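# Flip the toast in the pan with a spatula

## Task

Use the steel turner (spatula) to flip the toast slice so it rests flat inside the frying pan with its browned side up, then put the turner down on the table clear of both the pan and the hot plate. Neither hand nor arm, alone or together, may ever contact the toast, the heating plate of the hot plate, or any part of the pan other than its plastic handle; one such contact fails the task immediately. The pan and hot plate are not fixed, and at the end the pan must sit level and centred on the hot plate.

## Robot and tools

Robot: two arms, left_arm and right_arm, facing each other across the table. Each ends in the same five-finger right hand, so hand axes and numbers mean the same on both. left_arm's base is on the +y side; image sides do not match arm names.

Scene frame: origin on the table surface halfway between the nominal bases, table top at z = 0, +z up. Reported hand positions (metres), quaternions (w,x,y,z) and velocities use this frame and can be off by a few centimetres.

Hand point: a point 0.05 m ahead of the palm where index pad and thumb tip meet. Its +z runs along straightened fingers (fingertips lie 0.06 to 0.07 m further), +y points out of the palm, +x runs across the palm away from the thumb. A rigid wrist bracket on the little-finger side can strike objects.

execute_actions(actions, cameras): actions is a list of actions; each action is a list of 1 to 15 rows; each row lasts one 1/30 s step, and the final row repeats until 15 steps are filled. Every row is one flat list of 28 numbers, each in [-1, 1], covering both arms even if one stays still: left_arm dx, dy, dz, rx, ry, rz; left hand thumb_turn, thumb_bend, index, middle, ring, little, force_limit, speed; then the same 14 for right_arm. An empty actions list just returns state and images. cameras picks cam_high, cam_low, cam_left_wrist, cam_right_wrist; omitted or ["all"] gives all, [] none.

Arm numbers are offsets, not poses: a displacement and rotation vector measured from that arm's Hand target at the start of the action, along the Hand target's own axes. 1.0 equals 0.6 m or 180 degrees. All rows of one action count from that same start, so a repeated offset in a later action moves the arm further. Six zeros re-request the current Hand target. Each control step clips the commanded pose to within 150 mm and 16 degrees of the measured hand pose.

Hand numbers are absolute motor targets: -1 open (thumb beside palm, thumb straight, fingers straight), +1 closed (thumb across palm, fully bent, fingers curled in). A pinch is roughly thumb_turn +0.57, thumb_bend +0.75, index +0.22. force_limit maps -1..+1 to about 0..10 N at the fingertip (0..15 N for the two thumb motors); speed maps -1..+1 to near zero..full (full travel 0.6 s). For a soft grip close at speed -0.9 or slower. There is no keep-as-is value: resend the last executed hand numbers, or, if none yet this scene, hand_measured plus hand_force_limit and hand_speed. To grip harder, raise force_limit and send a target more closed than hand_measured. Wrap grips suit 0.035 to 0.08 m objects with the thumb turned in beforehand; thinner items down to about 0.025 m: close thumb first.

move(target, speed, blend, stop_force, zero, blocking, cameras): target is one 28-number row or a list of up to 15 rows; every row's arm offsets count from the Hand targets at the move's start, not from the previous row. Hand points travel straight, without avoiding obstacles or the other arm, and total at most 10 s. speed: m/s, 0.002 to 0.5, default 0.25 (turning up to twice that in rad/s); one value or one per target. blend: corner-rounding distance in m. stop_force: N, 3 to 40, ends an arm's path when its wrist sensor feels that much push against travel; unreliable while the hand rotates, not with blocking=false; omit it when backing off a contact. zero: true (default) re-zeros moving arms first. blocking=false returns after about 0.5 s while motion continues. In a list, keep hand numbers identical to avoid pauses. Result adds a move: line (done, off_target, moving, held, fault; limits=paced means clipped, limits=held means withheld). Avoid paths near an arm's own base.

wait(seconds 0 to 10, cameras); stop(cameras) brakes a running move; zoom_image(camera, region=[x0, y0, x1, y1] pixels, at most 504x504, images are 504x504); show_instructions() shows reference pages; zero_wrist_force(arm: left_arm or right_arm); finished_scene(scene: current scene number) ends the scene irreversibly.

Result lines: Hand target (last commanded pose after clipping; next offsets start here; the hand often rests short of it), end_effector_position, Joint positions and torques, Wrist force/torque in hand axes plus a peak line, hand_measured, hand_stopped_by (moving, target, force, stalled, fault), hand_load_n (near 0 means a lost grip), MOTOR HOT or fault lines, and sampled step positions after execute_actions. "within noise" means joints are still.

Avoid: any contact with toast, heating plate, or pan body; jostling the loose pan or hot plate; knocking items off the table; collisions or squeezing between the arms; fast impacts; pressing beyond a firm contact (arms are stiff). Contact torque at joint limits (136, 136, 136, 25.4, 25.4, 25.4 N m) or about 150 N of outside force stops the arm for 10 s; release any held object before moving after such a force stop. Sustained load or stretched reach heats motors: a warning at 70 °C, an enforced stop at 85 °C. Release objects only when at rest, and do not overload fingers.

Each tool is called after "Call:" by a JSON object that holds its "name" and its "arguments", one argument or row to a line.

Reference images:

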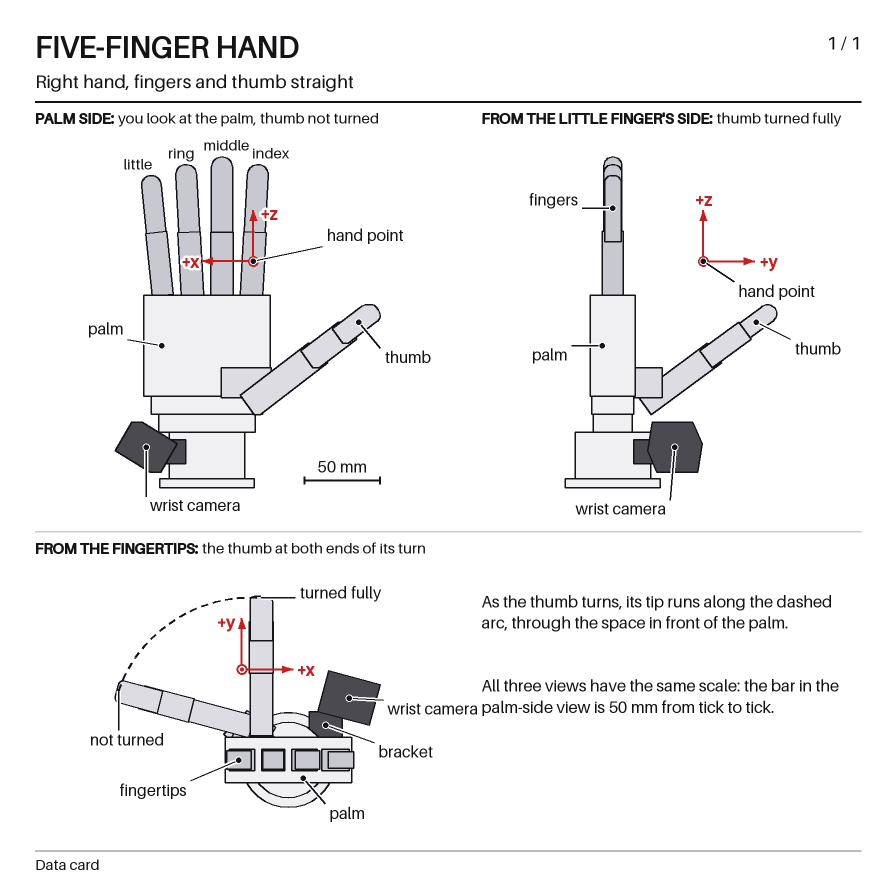

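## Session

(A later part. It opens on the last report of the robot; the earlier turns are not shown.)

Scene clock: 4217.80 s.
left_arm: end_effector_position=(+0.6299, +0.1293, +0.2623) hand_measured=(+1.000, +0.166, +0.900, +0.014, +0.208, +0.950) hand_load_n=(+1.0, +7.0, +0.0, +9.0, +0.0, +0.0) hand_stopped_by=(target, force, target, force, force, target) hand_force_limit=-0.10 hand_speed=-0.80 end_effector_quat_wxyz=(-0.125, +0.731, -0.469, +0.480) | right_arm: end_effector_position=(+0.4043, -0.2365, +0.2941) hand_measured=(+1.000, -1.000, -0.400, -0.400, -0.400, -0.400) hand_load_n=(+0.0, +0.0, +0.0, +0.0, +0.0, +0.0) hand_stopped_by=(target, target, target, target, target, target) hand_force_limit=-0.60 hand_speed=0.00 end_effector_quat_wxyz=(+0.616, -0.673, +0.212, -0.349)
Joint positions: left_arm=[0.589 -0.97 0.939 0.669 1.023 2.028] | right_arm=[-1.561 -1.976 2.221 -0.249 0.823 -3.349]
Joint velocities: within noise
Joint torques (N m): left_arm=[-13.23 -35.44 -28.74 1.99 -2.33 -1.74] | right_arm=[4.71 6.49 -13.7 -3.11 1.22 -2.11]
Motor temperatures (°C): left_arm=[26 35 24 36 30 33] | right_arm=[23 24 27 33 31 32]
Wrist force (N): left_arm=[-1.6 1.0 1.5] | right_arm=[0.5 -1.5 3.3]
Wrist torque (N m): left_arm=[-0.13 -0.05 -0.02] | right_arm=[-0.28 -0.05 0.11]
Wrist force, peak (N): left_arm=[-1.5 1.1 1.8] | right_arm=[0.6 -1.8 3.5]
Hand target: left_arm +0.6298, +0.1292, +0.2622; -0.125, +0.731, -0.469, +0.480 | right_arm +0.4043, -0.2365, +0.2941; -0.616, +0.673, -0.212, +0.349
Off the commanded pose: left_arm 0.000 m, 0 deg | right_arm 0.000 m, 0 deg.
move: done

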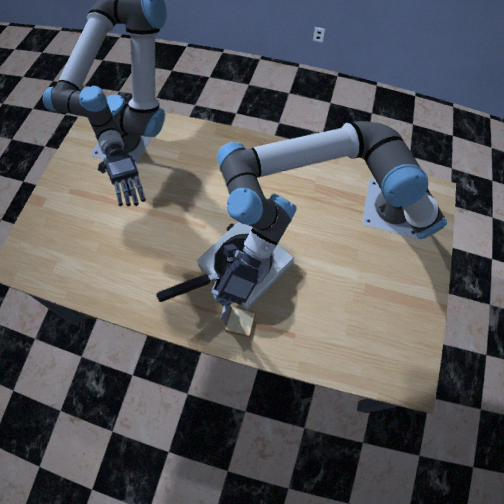

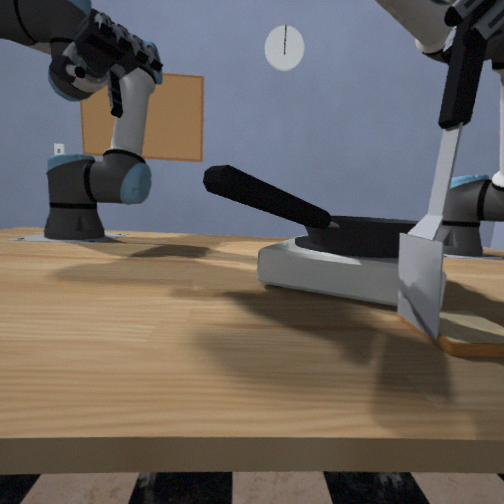

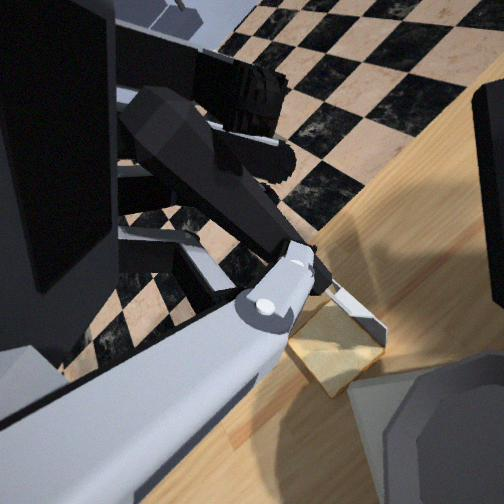

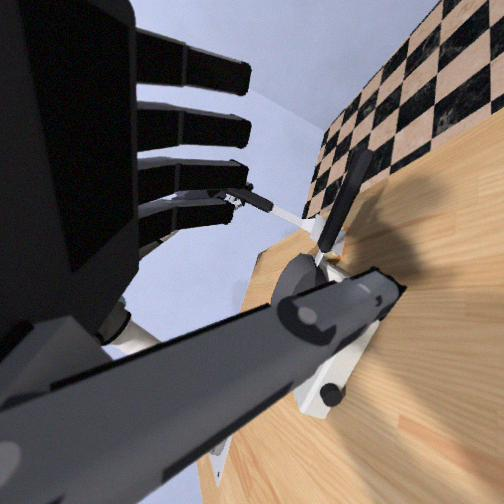

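Call:
{"name": "move", "arguments": {
  "target": [
    [-0.0772,-0.0715,0.0005,0,0,0,1,0.97,0.9,0.6,0.95,0.95,-0.1,-0.8,0,0,0,0,0,0,1,-1,-0.4,-0.4,-0.4,-0.4,-0.6,0],
    [-0.2247,-0.168,-0.0485,0,0,0,1,0.97,0.9,0.6,0.95,0.95,-0.1,-0.8,0,0,0,0,0,0,1,-1,-0.4,-0.4,-0.4,-0.4,-0.6,0]
  ],
  "speed": 0.05
}}

Call:
{"name": "zoom_image", "arguments": {
  "camera": "cam_high",
  "region": [200, 240, 340, 380]
}}

Scene clock: 4237.23 s.
left_arm: end_effector_position=(+0.6498, +0.2991, +0.2621) hand_measured=(+1.000, +0.166, +0.900, +0.014, +0.208, +0.950) hand_load_n=(+1.0, +7.0, +0.0, +9.0, +0.0, +0.0) hand_stopped_by=(target, force, target, force, force, target) hand_force_limit=-0.10 hand_speed=-0.80 end_effector_quat_wxyz=(-0.125, +0.730, -0.469, +0.480) end_effector_velocity=(+0.000, -0.004, +0.000) end_effector_angular_velocity=(-0.001, +0.000, +0.001) | right_arm: end_effector_position=(+0.4043, -0.2365, +0.2941) hand_measured=(+1.000, -1.000, -0.400, -0.400, -0.400, -0.400) hand_load_n=(+0.5, +0.0, -0.5, +0.0, +0.0, +0.0) hand_stopped_by=(target, target, target, target, target, target) hand_force_limit=-0.60 hand_speed=0.00 end_effector_quat_wxyz=(+0.616, -0.673, +0.212, -0.349)
Joint positions: left_arm=[0.83 -1.202 1.279 0.494 1.221 2.179] | right_arm=[-1.561 -1.976 2.221 -0.249 0.823 -3.349]
Joint velocities: left_arm=[-0.006 0.004 -0.006 0.003 -0.005 -0.005] | right_arm=[within noise]
Joint torques (N m): left_arm=[-14.86 -27.69 -29.71 1.45 -2.1 -1.76] | right_arm=[5.13 6.12 -13.37 -3.07 1.27 -2.11]
Motor temperatures (°C): left_arm=[26 35 24 36 30 33] | right_arm=[23 24 27 33 31 32]
Wrist force (N): left_arm=[-1.3 1.0 1.4] | right_arm=[0.2 -1.7 3.3]
Wrist torque (N m): left_arm=[-0.12 -0.08 0.00] | right_arm=[-0.31 -0.02 0.09]
Wrist force, peak (N): left_arm=[-1.7 1.1 1.5] | right_arm=[0.7 -1.8 3.6]
Hand target: left_arm +0.6497, +0.2989, +0.2620; -0.125, +0.731, -0.469, +0.480 | right_arm +0.4043, -0.2365, +0.2941; -0.616, +0.673, -0.212, +0.349
Off the commanded pose: left_arm 0.000 m, 0 deg | right_arm 0.000 m, 0 deg.
move: done

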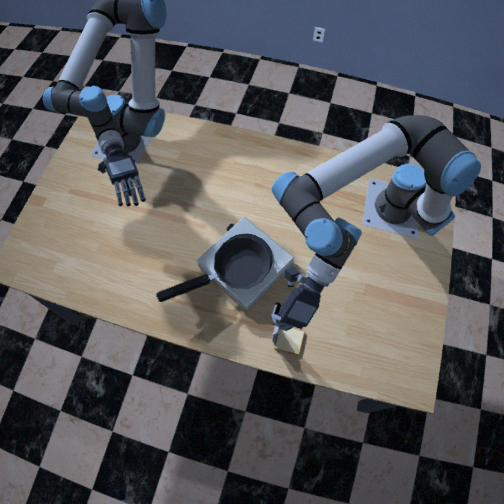

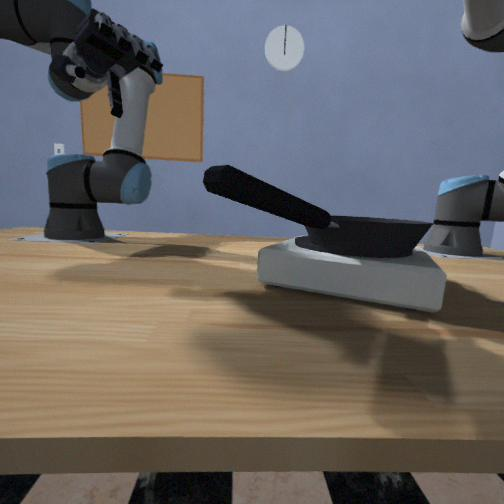

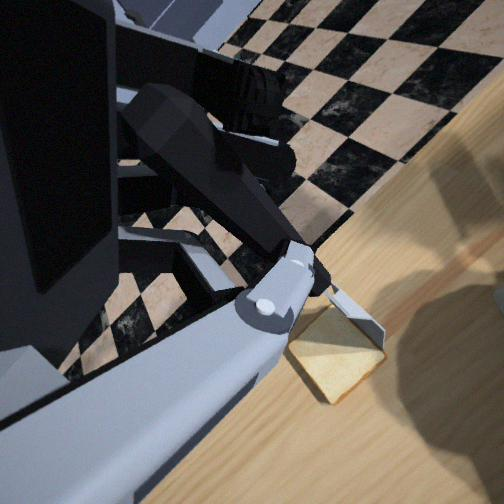

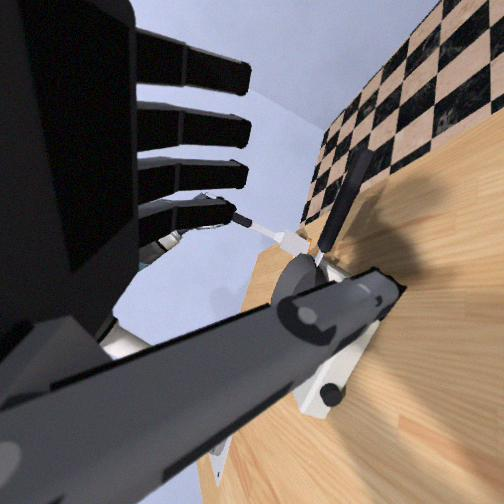

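Scaled by 3.600.

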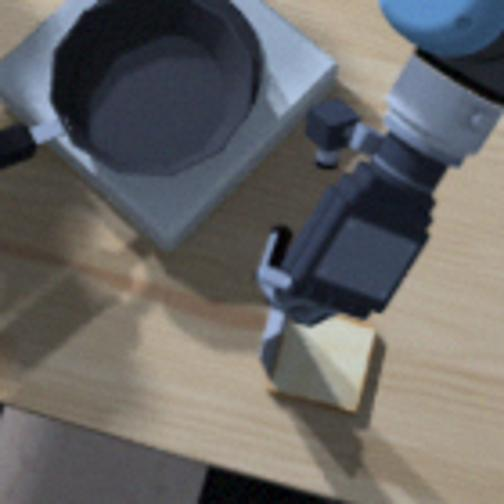

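Call:
{"name": "move", "arguments": {
  "target": [-0.0939,-0.0614,-0.0312,0,0,0,1,0.97,0.9,0.6,0.95,0.95,-0.1,-0.8,0,0,0,0,0,0,1,-1,-0.4,-0.4,-0.4,-0.4,-0.6,0],
  "speed": 0.06,
  "cameras": ["cam_high"]
}}

Scene clock: 4256.07 s.
left_arm: end_effector_position=(+0.6497, +0.3689, +0.2619) hand_measured=(+1.000, +0.166, +0.900, +0.014, +0.208, +0.950) hand_load_n=(+1.0, +7.0, +0.0, +9.0, +0.0, +0.0) hand_stopped_by=(target, force, target, force, force, target) hand_force_limit=-0.10 hand_speed=-0.80 end_effector_quat_wxyz=(-0.125, +0.731, -0.469, +0.480) | right_arm: end_effector_position=(+0.4043, -0.2365, +0.2941) hand_measured=(+1.000, -1.000, -0.400, -0.400, -0.400, -0.400) hand_load_n=(+0.0, +0.0, -0.5, +0.0, +0.0, -0.5) hand_stopped_by=(target, target, target, target, target, target) hand_force_limit=-0.60 hand_speed=0.00 end_effector_quat_wxyz=(+0.616, -0.673, +0.212, -0.349)
Joint positions: left_arm=[0.945 -1.274 1.374 0.452 1.318 2.243] | right_arm=[-1.561 -1.976 2.221 -0.249 0.823 -3.349]
Joint velocities: within noise
Joint torques (N m): left_arm=[-16.28 -24.68 -30.21 1.18 -2.32 -1.97] | right_arm=[5.33 6.18 -13.63 -3.09 1.23 -2.17]
Motor temperatures (°C): left_arm=[26 35 24 36 30 33] | right_arm=[23 24 27 33 31 32]
Wrist force (N): left_arm=[-1.0 0.8 1.2] | right_arm=[0.5 -1.5 3.4]
Wrist torque (N m): left_arm=[-0.13 -0.11 0.01] | right_arm=[-0.29 -0.06 0.11]
Wrist force, peak (N): left_arm=[-1.4 1.2 1.5] | right_arm=[0.5 -1.8 3.6]
Hand target: left_arm +0.6497, +0.3688, +0.2619; -0.125, +0.731, -0.469, +0.480 | right_arm +0.4043, -0.2365, +0.2941; -0.616, +0.673, -0.212, +0.349
Off the commanded pose: left_arm 0.000 m, 0 deg | right_arm 0.000 m, 0 deg.
move: done
Images, in order (width x height): cam_high 504x504.

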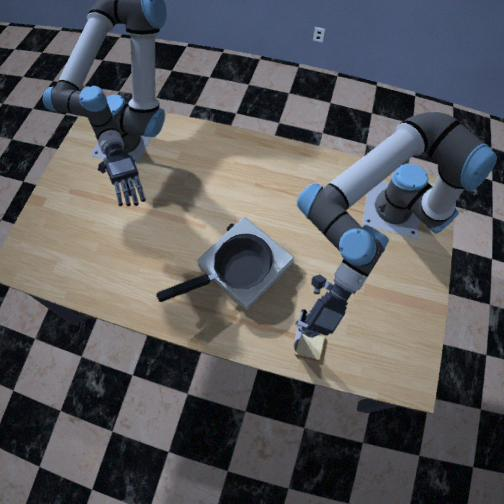

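Call:
{"name": "move", "arguments": {
  "target": [
    [0.0718,-0.0545,-0.0462,0,0,0,1,0.97,0.9,0.6,0.95,0.95,-0.1,-0.8,0,0,0,0,0,0,1,-1,-0.4,-0.4,-0.4,-0.4,-0.6,0],
    [0.0807,-0.1115,0.0353,-0.1978,0.2145,0.1714,1,0.97,0.9,0.6,0.95,0.95,-0.1,-0.8,0,0,0,0,0,0,1,-1,-0.4,-0.4,-0.4,-0.4,-0.6,0]
  ],
  "speed": 0.2
}}

Call:
{"name": "zoom_image", "arguments": {
  "camera": "cam_high",
  "region": [250, 280, 370, 400]
}}

Scene clock: 4279.27 s.
left_arm: end_effector_position=(+0.7086, +0.3596, +0.3212) hand_measured=(+1.000, +0.166, +0.900, +0.014, +0.208, +0.950) hand_load_n=(+0.5, +7.0, +0.0, +8.5, +0.0, +0.0) hand_stopped_by=(target, force, target, force, force, target) hand_force_limit=-0.10 hand_speed=-0.80 end_effector_quat_wxyz=(+0.115, +0.396, -0.762, +0.499) | right_arm: end_effector_position=(+0.4043, -0.2365, +0.2941) hand_measured=(+1.000, -1.000, -0.400, -0.400, -0.400, -0.400) hand_load_n=(+0.0, +0.0, +0.0, +0.0, -0.5, +0.0) hand_stopped_by=(target, target, target, target, target, target) hand_force_limit=-0.60 hand_speed=0.00 end_effector_quat_wxyz=(+0.616, -0.673, +0.212, -0.349)
Joint positions: left_arm=[1.269 -0.534 0.035 1.309 2.427 3.106] | right_arm=[-1.561 -1.976 2.221 -0.249 0.823 -3.349]
Joint velocities: within noise
Joint torques (N m): left_arm=[-13.72 -47.73 -17.38 1.66 2.12 1.53] | right_arm=[5.43 6.31 -13.81 -3.1 1.22 -2.06]
Motor temperatures (°C): left_arm=[26 35 24 36 30 33] | right_arm=[23 24 27 33 31 32]
Wrist force (N): left_arm=[-0.8 0.9 1.4] | right_arm=[0.6 -1.4 3.2]
Wrist torque (N m): left_arm=[-0.15 -0.11 -0.01] | right_arm=[-0.26 -0.07 0.12]
Wrist force, peak (N): left_arm=[-2.4 1.8 1.9] | right_arm=[0.5 -1.6 3.7]
Hand target: left_arm +0.7097, +0.3595, +0.3217; -0.136, -0.392, +0.774, -0.478 | right_arm +0.4043, -0.2365, +0.2941; -0.616, +0.673, -0.212, +0.349
Off the commanded pose: left_arm 0.001 m, 4 deg | right_arm 0.000 m, 0 deg.
elbow stopped short (left arm): the move would have taken joint 3 (elbow) straighter than the controller allows.
move: off_target (left_arm)

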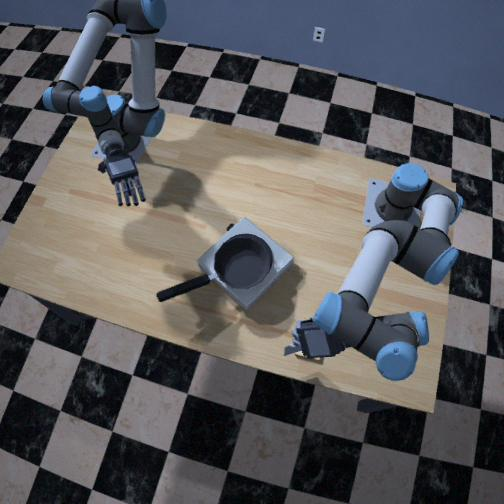

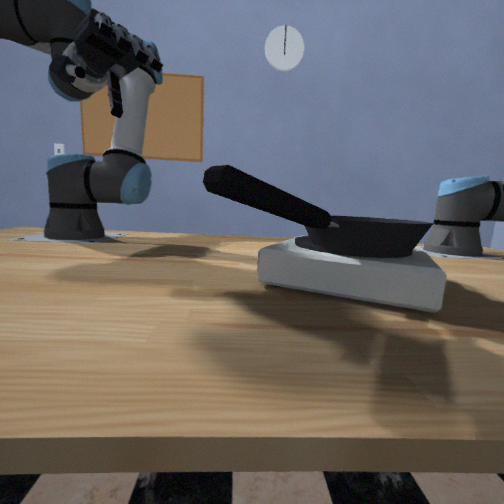

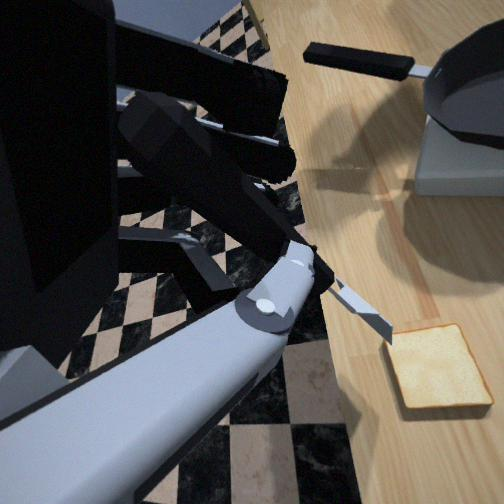

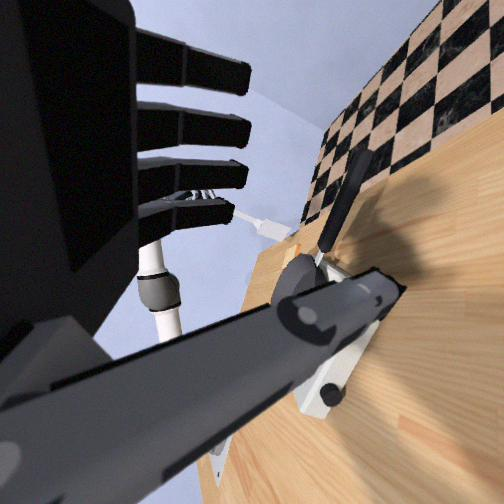

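Scaled by 4.200.

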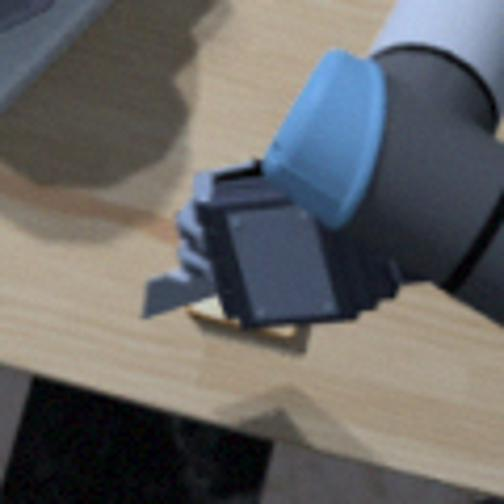

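Call:
{"name": "move", "arguments": {
  "target": [-0.094,0.0593,0.0005,0.0196,-0.0053,0.0032,1,0.97,0.9,0.6,0.95,0.95,-0.1,-0.8,0,0,0,0,0,0,1,-1,-0.4,-0.4,-0.4,-0.4,-0.6,0],
  "speed": 0.06,
  "stop_force": 5
}}

Call:
{"name": "zoom_image", "arguments": {
  "camera": "cam_high",
  "region": [260, 290, 360, 390]
}}

Call:
{"name": "zoom_image", "arguments": {
  "camera": "cam_left_wrist",
  "region": [300, 230, 504, 434]
}}

Scene clock: 4308.77 s.
left_arm: end_effector_position=(+0.7205, +0.3945, +0.2661) hand_measured=(+1.000, +0.166, +0.900, +0.014, +0.208, +0.950) hand_load_n=(+1.0, +7.0, +0.0, +9.0, +0.5, +0.0) hand_stopped_by=(target, force, target, force, force, target) hand_force_limit=-0.10 hand_speed=-0.80 end_effector_quat_wxyz=(+0.115, +0.396, -0.762, +0.499) | right_arm: end_effector_position=(+0.4043, -0.2365, +0.2941) hand_measured=(+1.000, -1.000, -0.400, -0.400, -0.400, -0.400) hand_load_n=(+0.0, +0.0, +0.0, +0.0, +0.0, +0.0) hand_stopped_by=(target, target, target, target, target, target) hand_force_limit=-0.60 hand_speed=0.00 end_effector_quat_wxyz=(+0.616, -0.673, +0.212, -0.349)
Joint positions: left_arm=[1.326 -0.628 0.383 1.109 2.465 3.174] | right_arm=[-1.561 -1.976 2.221 -0.249 0.823 -3.349]
Joint velocities: within noise
Joint torques (N m): left_arm=[-13.57 -43.91 -27.31 2.84 -0.6 0.36] | right_arm=[4.76 6.71 -14.02 -3.16 1.23 -2.02]
Motor temperatures (°C): left_arm=[26 35 24 36 30 33] | right_arm=[23 24 27 33 31 32]
Wrist force (N): left_arm=[-0.7 0.8 1.3] | right_arm=[0.5 -1.6 3.3]
Wrist torque (N m): left_arm=[-0.15 -0.15 0.01] | right_arm=[-0.30 -0.05 0.10]
Wrist force, peak (N): left_arm=[-1.6 1.2 1.1] | right_arm=[0.4 -1.7 3.7]
Hand target: left_arm +0.7205, +0.3945, +0.2660; -0.115, -0.396, +0.762, -0.499 | right_arm +0.4043, -0.2365, +0.2941; -0.616, +0.673, -0.212, +0.349
Off the commanded pose: left_arm 0.000 m, 0 deg | right_arm 0.000 m, 0 deg.
move: done

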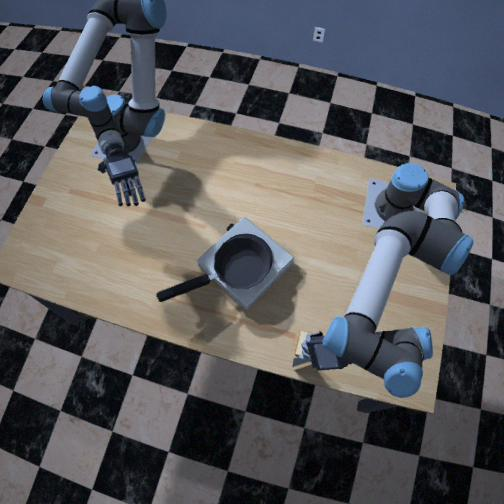

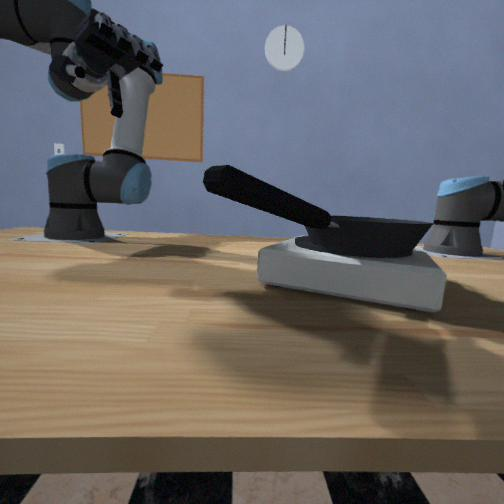

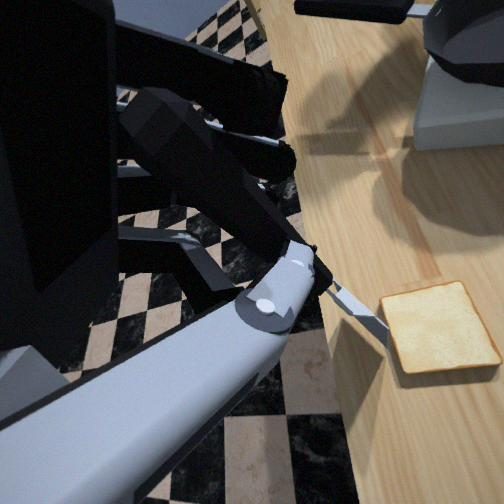

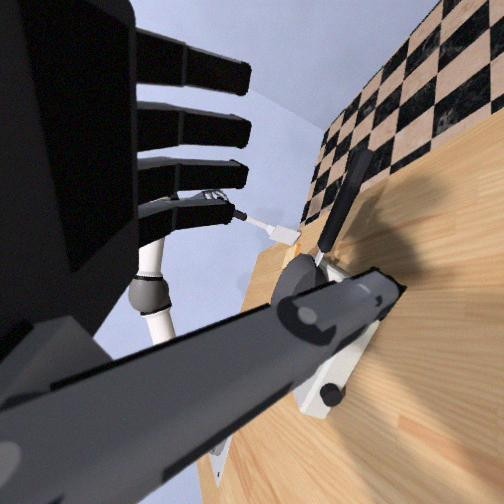

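Scaled by 5.040.

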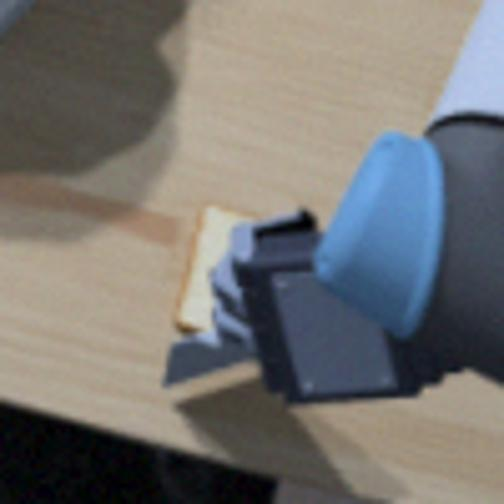

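Scaled by 2.471.

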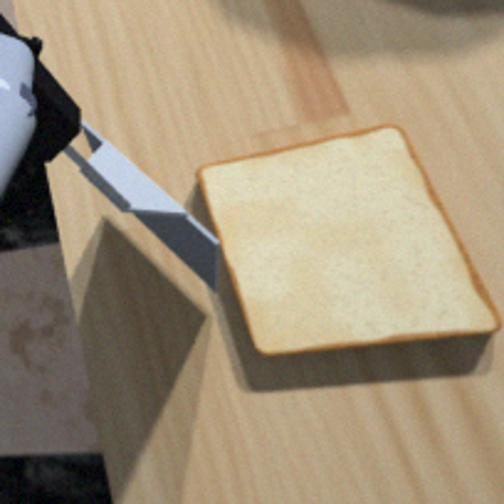

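Call:
{"name": "move", "arguments": {
  "target": [
    [0.0122,0.0047,-0.0213,0,0,0,1,0.97,0.9,0.6,0.95,0.95,-0.1,-0.8,0,0,0,0,0,0,1,-1,-0.4,-0.4,-0.4,-0.4,-0.6,0]
  ],
  "speed": 0.03
}}

Call:
{"name": "move", "arguments": {
  "target": [-0.0143,0.0167,0.0119,0,0,0,1,0.97,0.9,0.6,0.95,0.95,-0.1,-0.8,0,0,0,0,0,0,1,-1,-0.4,-0.4,-0.4,-0.4,-0.6,0],
  "speed": 0.015,
  "stop_force": 3
}}

Call:
{"name": "zoom_image", "arguments": {
  "camera": "cam_left_wrist",
  "region": [300, 230, 504, 434]
}}

Scene clock: 4352.07 s.
left_arm: end_effector_position=(+0.7108, +0.4025, +0.2745) hand_measured=(+1.000, +0.166, +0.900, +0.014, +0.208, +0.950) hand_load_n=(+1.0, +7.0, +0.0, +9.0, +0.0, +0.5) hand_stopped_by=(target, force, target, force, force, target) hand_force_limit=-0.10 hand_speed=-0.80 end_effector_quat_wxyz=(+0.115, +0.396, -0.762, +0.499) end_effector_velocity=(+0.001, +0.000, +0.000) end_effector_angular_velocity=(-0.001, +0.001, +0.001) | right_arm: end_effector_position=(+0.4043, -0.2365, +0.2941) hand_measured=(+1.000, -1.000, -0.400, -0.400, -0.400, -0.400) hand_load_n=(+0.5, +0.0, +0.0, -0.5, +0.0, +0.0) hand_stopped_by=(target, target, target, target, target, target) hand_force_limit=-0.60 hand_speed=0.00 end_effector_quat_wxyz=(+0.616, -0.673, +0.212, -0.349)
Joint positions: left_arm=[1.335 -0.672 0.444 1.099 2.47 3.185] | right_arm=[-1.561 -1.976 2.221 -0.249 0.823 -3.349]
Joint velocities: left_arm=[0 0.002 -0.005 0.001 0 -0.003] | right_arm=[within noise]
Joint torques (N m): left_arm=[-5.35 -43.94 -26.54 0.01 0.67 -1.59] | right_arm=[4.91 5.7 -13.88 -3.09 1.19 -2.08]
Motor temperatures (°C): left_arm=[26 35 24 36 30 33] | right_arm=[23 24 27 33 31 32]
Wrist force (N): left_arm=[-1.1 0.9 1.4] | right_arm=[0.7 -1.5 3.2]
Wrist torque (N m): left_arm=[-0.15 -0.08 0.00] | right_arm=[-0.28 -0.08 0.12]
Wrist force, peak (N): left_arm=[-1.5 1.2 1.7] | right_arm=[0.5 -1.8 3.6]
Hand target: left_arm +0.7108, +0.4023, +0.2744; -0.115, -0.396, +0.762, -0.499 | right_arm +0.4043, -0.2365, +0.2941; -0.616, +0.673, -0.212, +0.349
Off the commanded pose: left_arm 0.000 m, 0 deg | right_arm 0.000 m, 0 deg.
move: done

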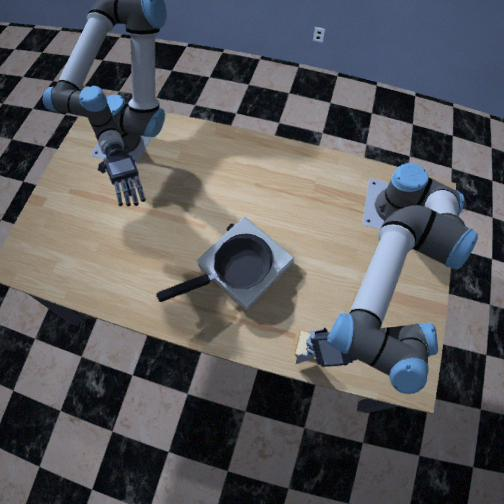

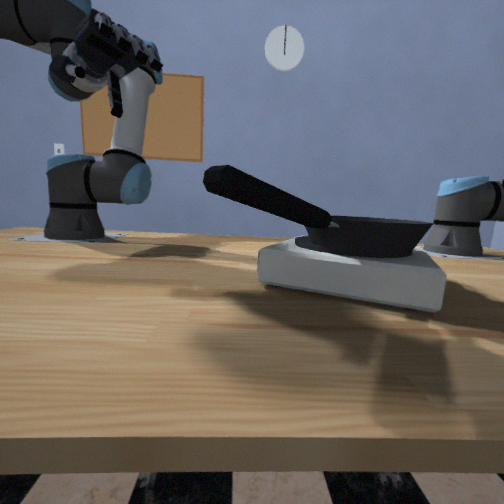

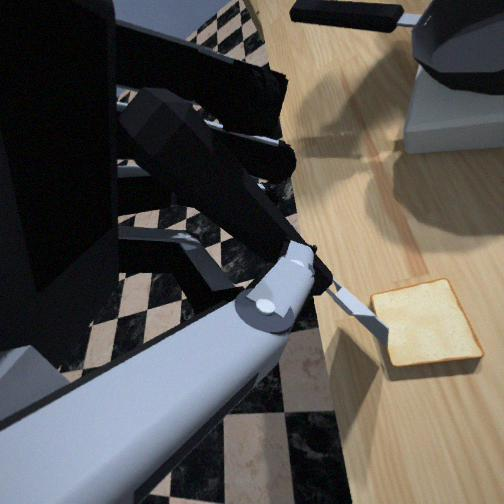

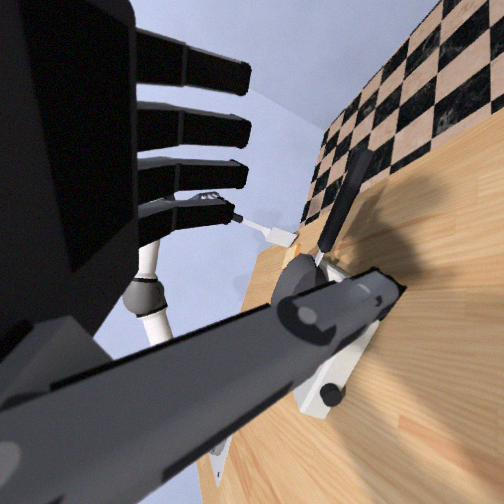

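Scene clock: 4353.67 s.
left_arm: end_effector_position=(+0.7108, +0.4024, +0.2678) hand_measured=(+1.000, +0.166, +0.900, +0.014, +0.208, +0.950) hand_load_n=(+0.0, +6.0, +0.0, +9.0, +0.0, +0.0) hand_stopped_by=(target, force, target, force, force, target) hand_force_limit=-0.10 hand_speed=-0.80 end_effector_quat_wxyz=(+0.116, +0.396, -0.762, +0.499) | right_arm: end_effector_position=(+0.4043, -0.2365, +0.2941) hand_measured=(+1.000, -1.000, -0.400, -0.400, -0.400, -0.400) hand_load_n=(+0.0, +0.0, +0.0, +0.0, +0.0, +0.0) hand_stopped_by=(target, target, target, target, target, target) hand_force_limit=-0.60 hand_speed=0.00 end_effector_quat_wxyz=(+0.616, -0.673, +0.212, -0.349)
Joint positions: left_arm=[1.334 -0.679 0.475 1.076 2.47 3.185] | right_arm=[-1.561 -1.976 2.221 -0.249 0.823 -3.349]
Joint velocities: within noise
Joint torques (N m): left_arm=[-7.15 -40.52 -13.06 -0.18 -0.3 0.92] | right_arm=[4.53 6.22 -13.82 -3.06 1.16 -2.08]
Motor temperatures (°C): left_arm=[26 35 24 36 30 33] | right_arm=[23 24 27 33 31 32]
Wrist force (N): left_arm=[0.5 -0.9 -0.1] | right_arm=[0.5 -2.0 3.1]
Wrist torque (N m): left_arm=[-0.09 -0.06 -0.04] | right_arm=[-0.35 -0.05 0.10]
Wrist force, peak (N): left_arm=[1.3 -2.0 0.0] | right_arm=[0.6 -1.8 3.9]
Hand target: left_arm +0.7108, +0.4024, +0.2679; -0.116, -0.396, +0.762, -0.499 (not the last commanded pose) | right_arm +0.4043, -0.2365, +0.2941; -0.616, +0.673, -0.212, +0.349
Off the commanded pose: left_arm 0.008 m, 0 deg | right_arm 0.000 m, 0 deg.
move: contact (left_arm)

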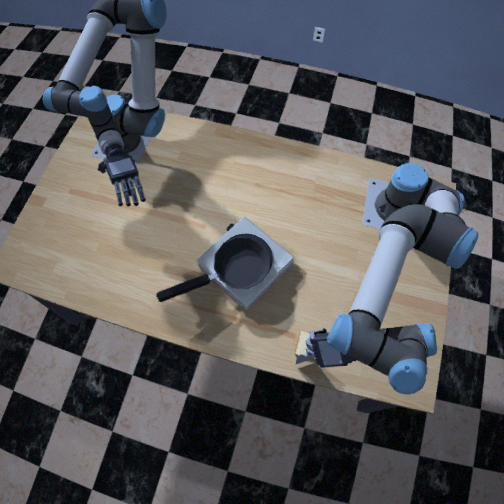

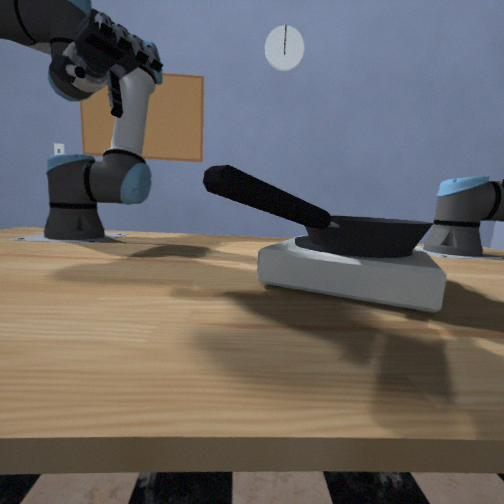

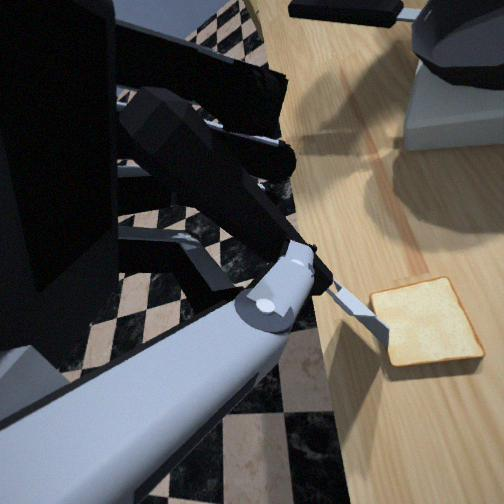

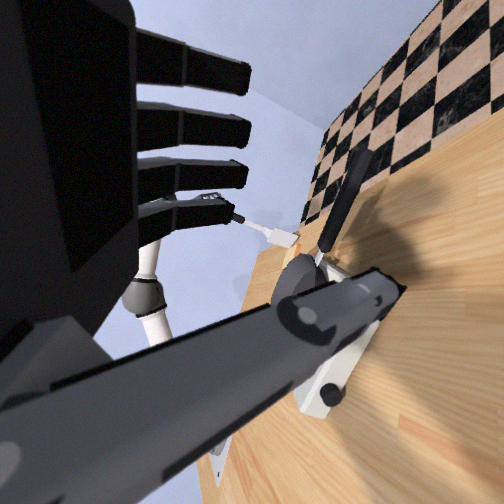

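Scaled by 2.471.

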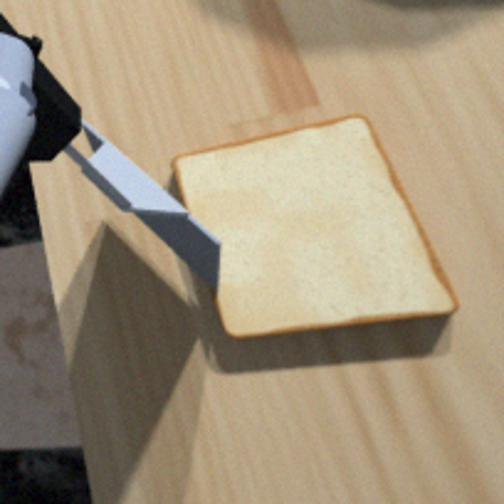

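Call:
{"name": "wait", "arguments": {
  "seconds": 0
}}

Scene clock: 4390.43 s.
left_arm: end_effector_position=(+0.7108, +0.4024, +0.2678) hand_measured=(+1.000, +0.166, +0.900, +0.014, +0.208, +0.950) hand_load_n=(-0.5, +6.5, +0.0, +9.0, +0.0, +0.0) hand_stopped_by=(target, force, target, force, force, target) hand_force_limit=-0.10 hand_speed=-0.80 end_effector_quat_wxyz=(+0.116, +0.396, -0.762, +0.499) | right_arm: end_effector_position=(+0.4043, -0.2365, +0.2941) hand_measured=(+1.000, -1.000, -0.400, -0.400, -0.400, -0.400) hand_load_n=(+0.0, +0.0, +0.0, +0.0, +0.0, +0.0) hand_stopped_by=(target, target, target, target, target, target) hand_force_limit=-0.60 hand_speed=0.00 end_effector_quat_wxyz=(+0.616, -0.673, +0.212, -0.349)
Joint positions: left_arm=[1.334 -0.679 0.475 1.076 2.47 3.185] | right_arm=[-1.561 -1.976 2.221 -0.249 0.823 -3.349]
Joint velocities: within noise
Joint torques (N m): left_arm=[7.97 -41.72 -14.67 -0.25 1.46 0.03] | right_arm=[4.72 6.15 -13.73 -3.14 1.19 -2.12]
Motor temperatures (°C): left_arm=[26 35 24 36 30 33] | right_arm=[23 24 27 33 31 32]
Wrist force (N): left_arm=[0.6 -1.2 -0.3] | right_arm=[0.7 -1.5 3.3]
Wrist torque (N m): left_arm=[-0.11 -0.04 -0.05] | right_arm=[-0.28 -0.07 0.12]
Wrist force, peak (N): left_arm=[1.5 -1.9 0.2] | right_arm=[0.4 -2.0 3.5]
Hand target: left_arm +0.7108, +0.4024, +0.2679; -0.116, -0.396, +0.762, -0.499 (not the last commanded pose) | right_arm +0.4043, -0.2365, +0.2941; -0.616, +0.673, -0.212, +0.349
Off the commanded pose: left_arm 0.008 m, 0 deg | right_arm 0.000 m, 0 deg.

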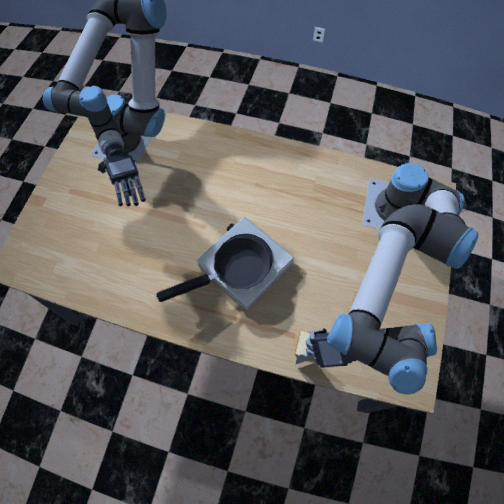

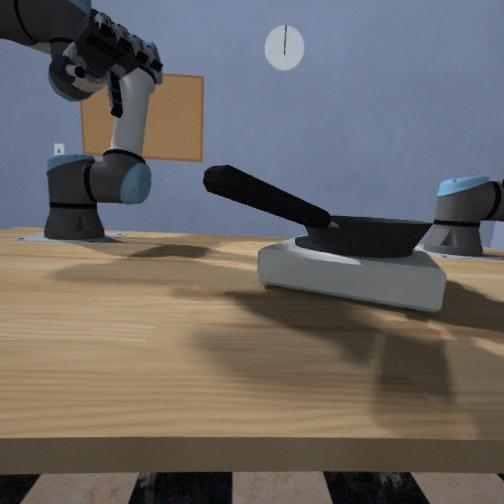

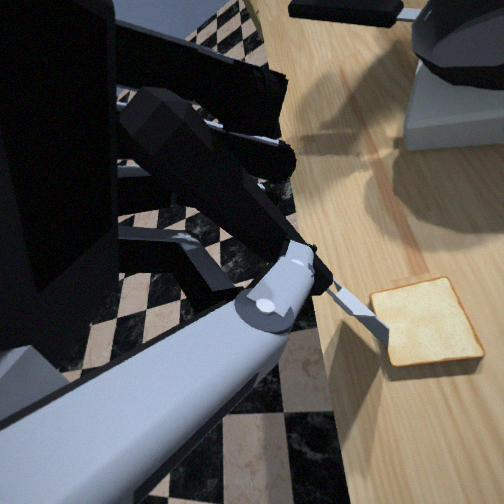

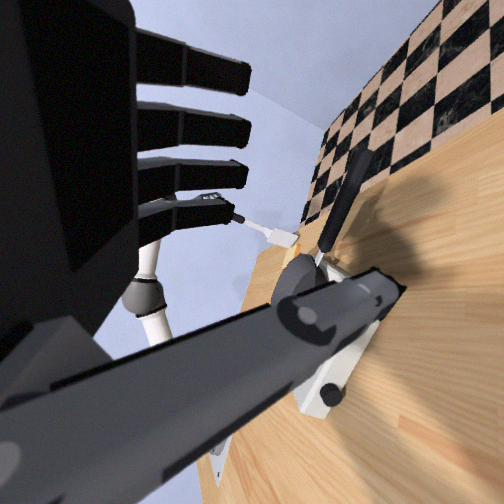

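Call:
{"name": "zoom_image", "arguments": {
  "camera": "cam_left_wrist",
  "region": [300, 220, 504, 424]
}}

Call:
{"name": "zoom_image", "arguments": {
  "camera": "cam_high",
  "region": [270, 300, 370, 400]
}}

Scaled by 2.471.

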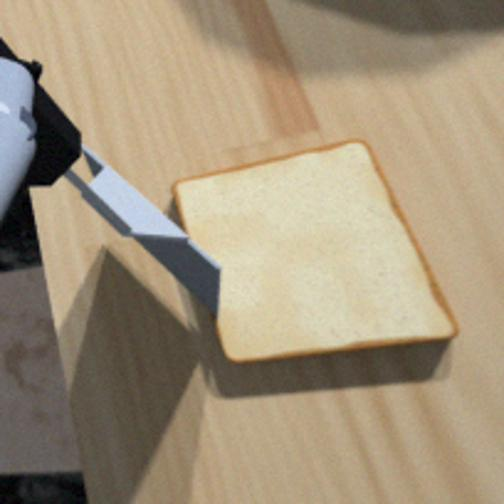

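Scaled by 5.040.

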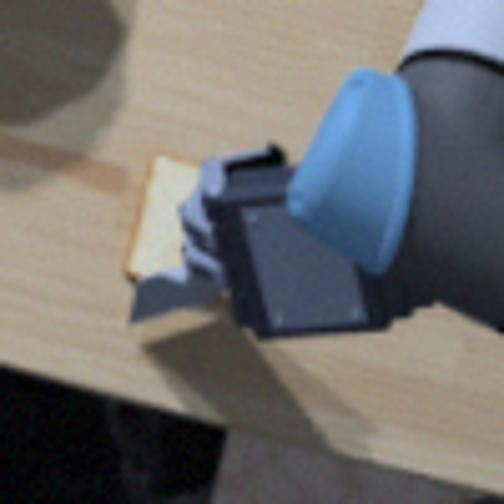

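Call:
{"name": "move", "arguments": {
  "target": [
    [0.0114,-0.0134,-0.0095,0,0,0,1,0.97,0.9,0.6,0.95,0.95,-0.1,-0.8,0,0,0,0,0,0,1,-1,-0.4,-0.4,-0.4,-0.4,-0.6,0],
    [-0.0116,-0.024,-0.0221,0,0,0,1,0.97,0.9,0.6,0.95,0.95,-0.1,-0.8,0,0,0,0,0,0,1,-1,-0.4,-0.4,-0.4,-0.4,-0.6,0]
  ],
  "speed": 0.04,
  "cameras": ["cam_left_wrist"]
}}

Call:
{"name": "move", "arguments": {
  "target": [-0.0228,0.0268,0.019,0,0,0,1,0.97,0.9,0.6,0.95,0.95,-0.1,-0.8,0,0,0,0,0,0,1,-1,-0.4,-0.4,-0.4,-0.4,-0.6,0],
  "speed": 0.015,
  "stop_force": 3,
  "cameras": ["cam_high","cam_left_wrist"]
}}

Scene clock: 4435.20 s.
left_arm: end_effector_position=(+0.7229, +0.4145, +0.2797) hand_measured=(+1.000, +0.166, +0.900, +0.014, +0.208, +0.950) hand_load_n=(+1.0, +7.0, +0.0, +9.0, +0.0, +0.0) hand_stopped_by=(target, force, target, force, force, target) hand_force_limit=-0.10 hand_speed=-0.80 end_effector_quat_wxyz=(+0.116, +0.396, -0.762, +0.499) | right_arm: end_effector_position=(+0.4043, -0.2365, +0.2941) hand_measured=(+1.000, -1.000, -0.400, -0.400, -0.400, -0.400) hand_load_n=(+0.0, +0.0, +0.0, +0.0, +0.0, +0.0) hand_stopped_by=(target, target, target, target, target, target) hand_force_limit=-0.60 hand_speed=0.00 end_effector_quat_wxyz=(+0.616, -0.673, +0.212, -0.349)
Joint positions: left_arm=[1.357 -0.573 0.246 1.221 2.484 3.212] | right_arm=[-1.561 -1.976 2.221 -0.249 0.823 -3.349]
Joint velocities: within noise
Joint torques (N m): left_arm=[-12.92 -63.74 -12.1 -0.28 1.1 0.38] | right_arm=[4.98 6.44 -13.55 -3.12 1.19 -2.05]
Motor temperatures (°C): left_arm=[26 35 24 36 30 33] | right_arm=[23 24 27 33 31 32]
Wrist force (N): left_arm=[-1.3 0.5 1.0] | right_arm=[0.6 -1.8 3.4]
Wrist torque (N m): left_arm=[-0.19 -0.05 -0.04] | right_arm=[-0.32 -0.07 0.11]
Wrist force, peak (N): left_arm=[1.1 -1.9 0.1] | right_arm=[0.6 -2.0 3.5]
Hand target: left_arm +0.7229, +0.4143, +0.2798; -0.116, -0.396, +0.762, -0.499 | right_arm +0.4043, -0.2365, +0.2941; -0.616, +0.673, -0.212, +0.349
Off the commanded pose: left_arm 0.000 m, 0 deg | right_arm 0.000 m, 0 deg.
move: done
Images, in order (width x height): cam_left_wrist 504x504.

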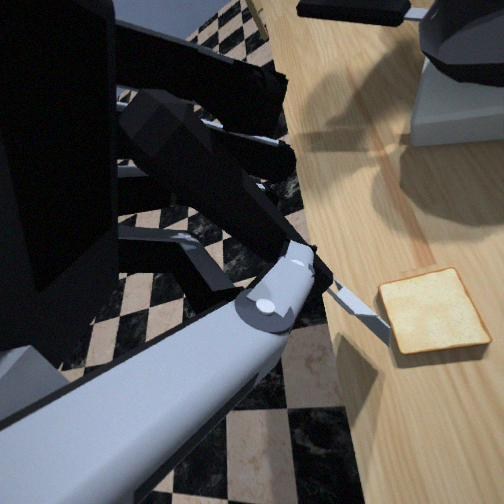

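Scene clock: 4437.70 s.
left_arm: end_effector_position=(+0.7228, +0.4143, +0.2579) hand_measured=(+1.000, +0.166, +0.900, +0.014, +0.208, +0.950) hand_load_n=(+0.5, +7.0, +0.0, +8.5, +0.0, +0.5) hand_stopped_by=(target, force, target, force, force, target) hand_force_limit=-0.10 hand_speed=-0.80 end_effector_quat_wxyz=(+0.116, +0.396, -0.762, +0.499) | right_arm: end_effector_position=(+0.4043, -0.2365, +0.2941) hand_measured=(+1.000, -1.000, -0.400, -0.400, -0.400, -0.400) hand_load_n=(+0.0, +0.0, +0.0, +0.0, +0.0, +0.0) hand_stopped_by=(target, target, target, target, target, target) hand_force_limit=-0.60 hand_speed=0.00 end_effector_quat_wxyz=(+0.616, -0.673, +0.212, -0.349)
Joint positions: left_arm=[1.357 -0.618 0.391 1.121 2.484 3.212] | right_arm=[-1.561 -1.976 2.221 -0.249 0.823 -3.349]
Joint velocities: within noise
Joint torques (N m): left_arm=[-10.69 -43.59 -13.88 -0.11 -0.59 1.41] | right_arm=[4.63 6.42 -14.16 -3.08 1.09 -2.14]
Motor temperatures (°C): left_arm=[26 35 24 36 30 33] | right_arm=[23 24 27 33 31 32]
Wrist force (N): left_arm=[-0.7 0.4 0.8] | right_arm=[0.6 -1.5 3.5]
Wrist torque (N m): left_arm=[-0.13 -0.07 -0.02] | right_arm=[-0.30 -0.08 0.12]
Wrist force, peak (N): left_arm=[4.0 -5.5 -2.1] | right_arm=[0.4 -1.6 3.7]
Hand target: left_arm +0.7228, +0.4144, +0.2579; -0.116, -0.396, +0.762, -0.499 (not the last commanded pose) | right_arm +0.4043, -0.2365, +0.2941; -0.616, +0.673, -0.212, +0.349
Off the commanded pose: left_arm 0.002 m, 0 deg | right_arm 0.000 m, 0 deg.
move: contact (left_arm)
Images, in order (width x height): cam_high 504x504, cam_left_wrist 504x504.

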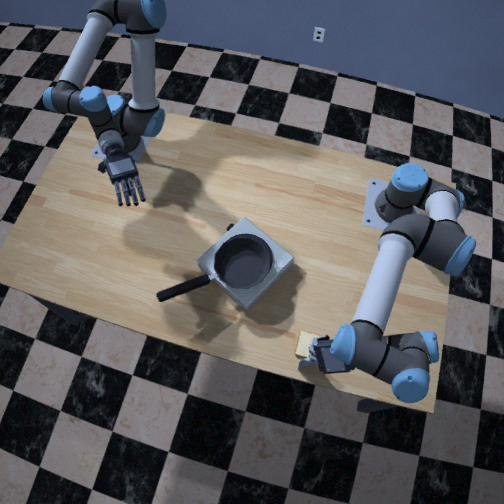

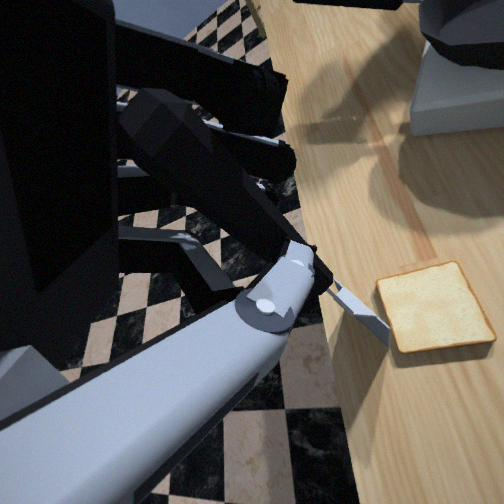

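Call:
{"name": "zoom_image", "arguments": {
  "camera": "cam_high",
  "region": [280, 320, 350, 390]
}}

Call:
{"name": "zoom_image", "arguments": {
  "camera": "cam_left_wrist",
  "region": [320, 240, 504, 424]
}}

Scaled by 7.200.

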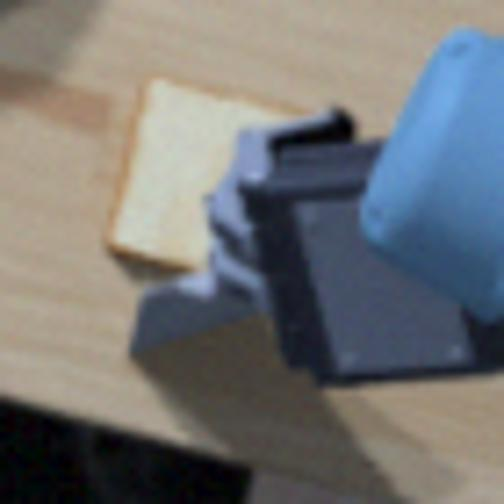

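Scaled by 2.739.

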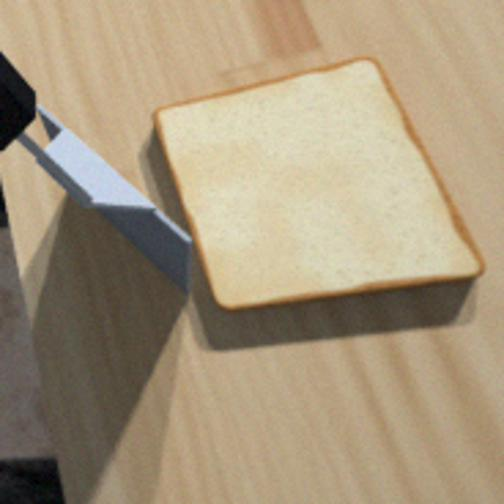

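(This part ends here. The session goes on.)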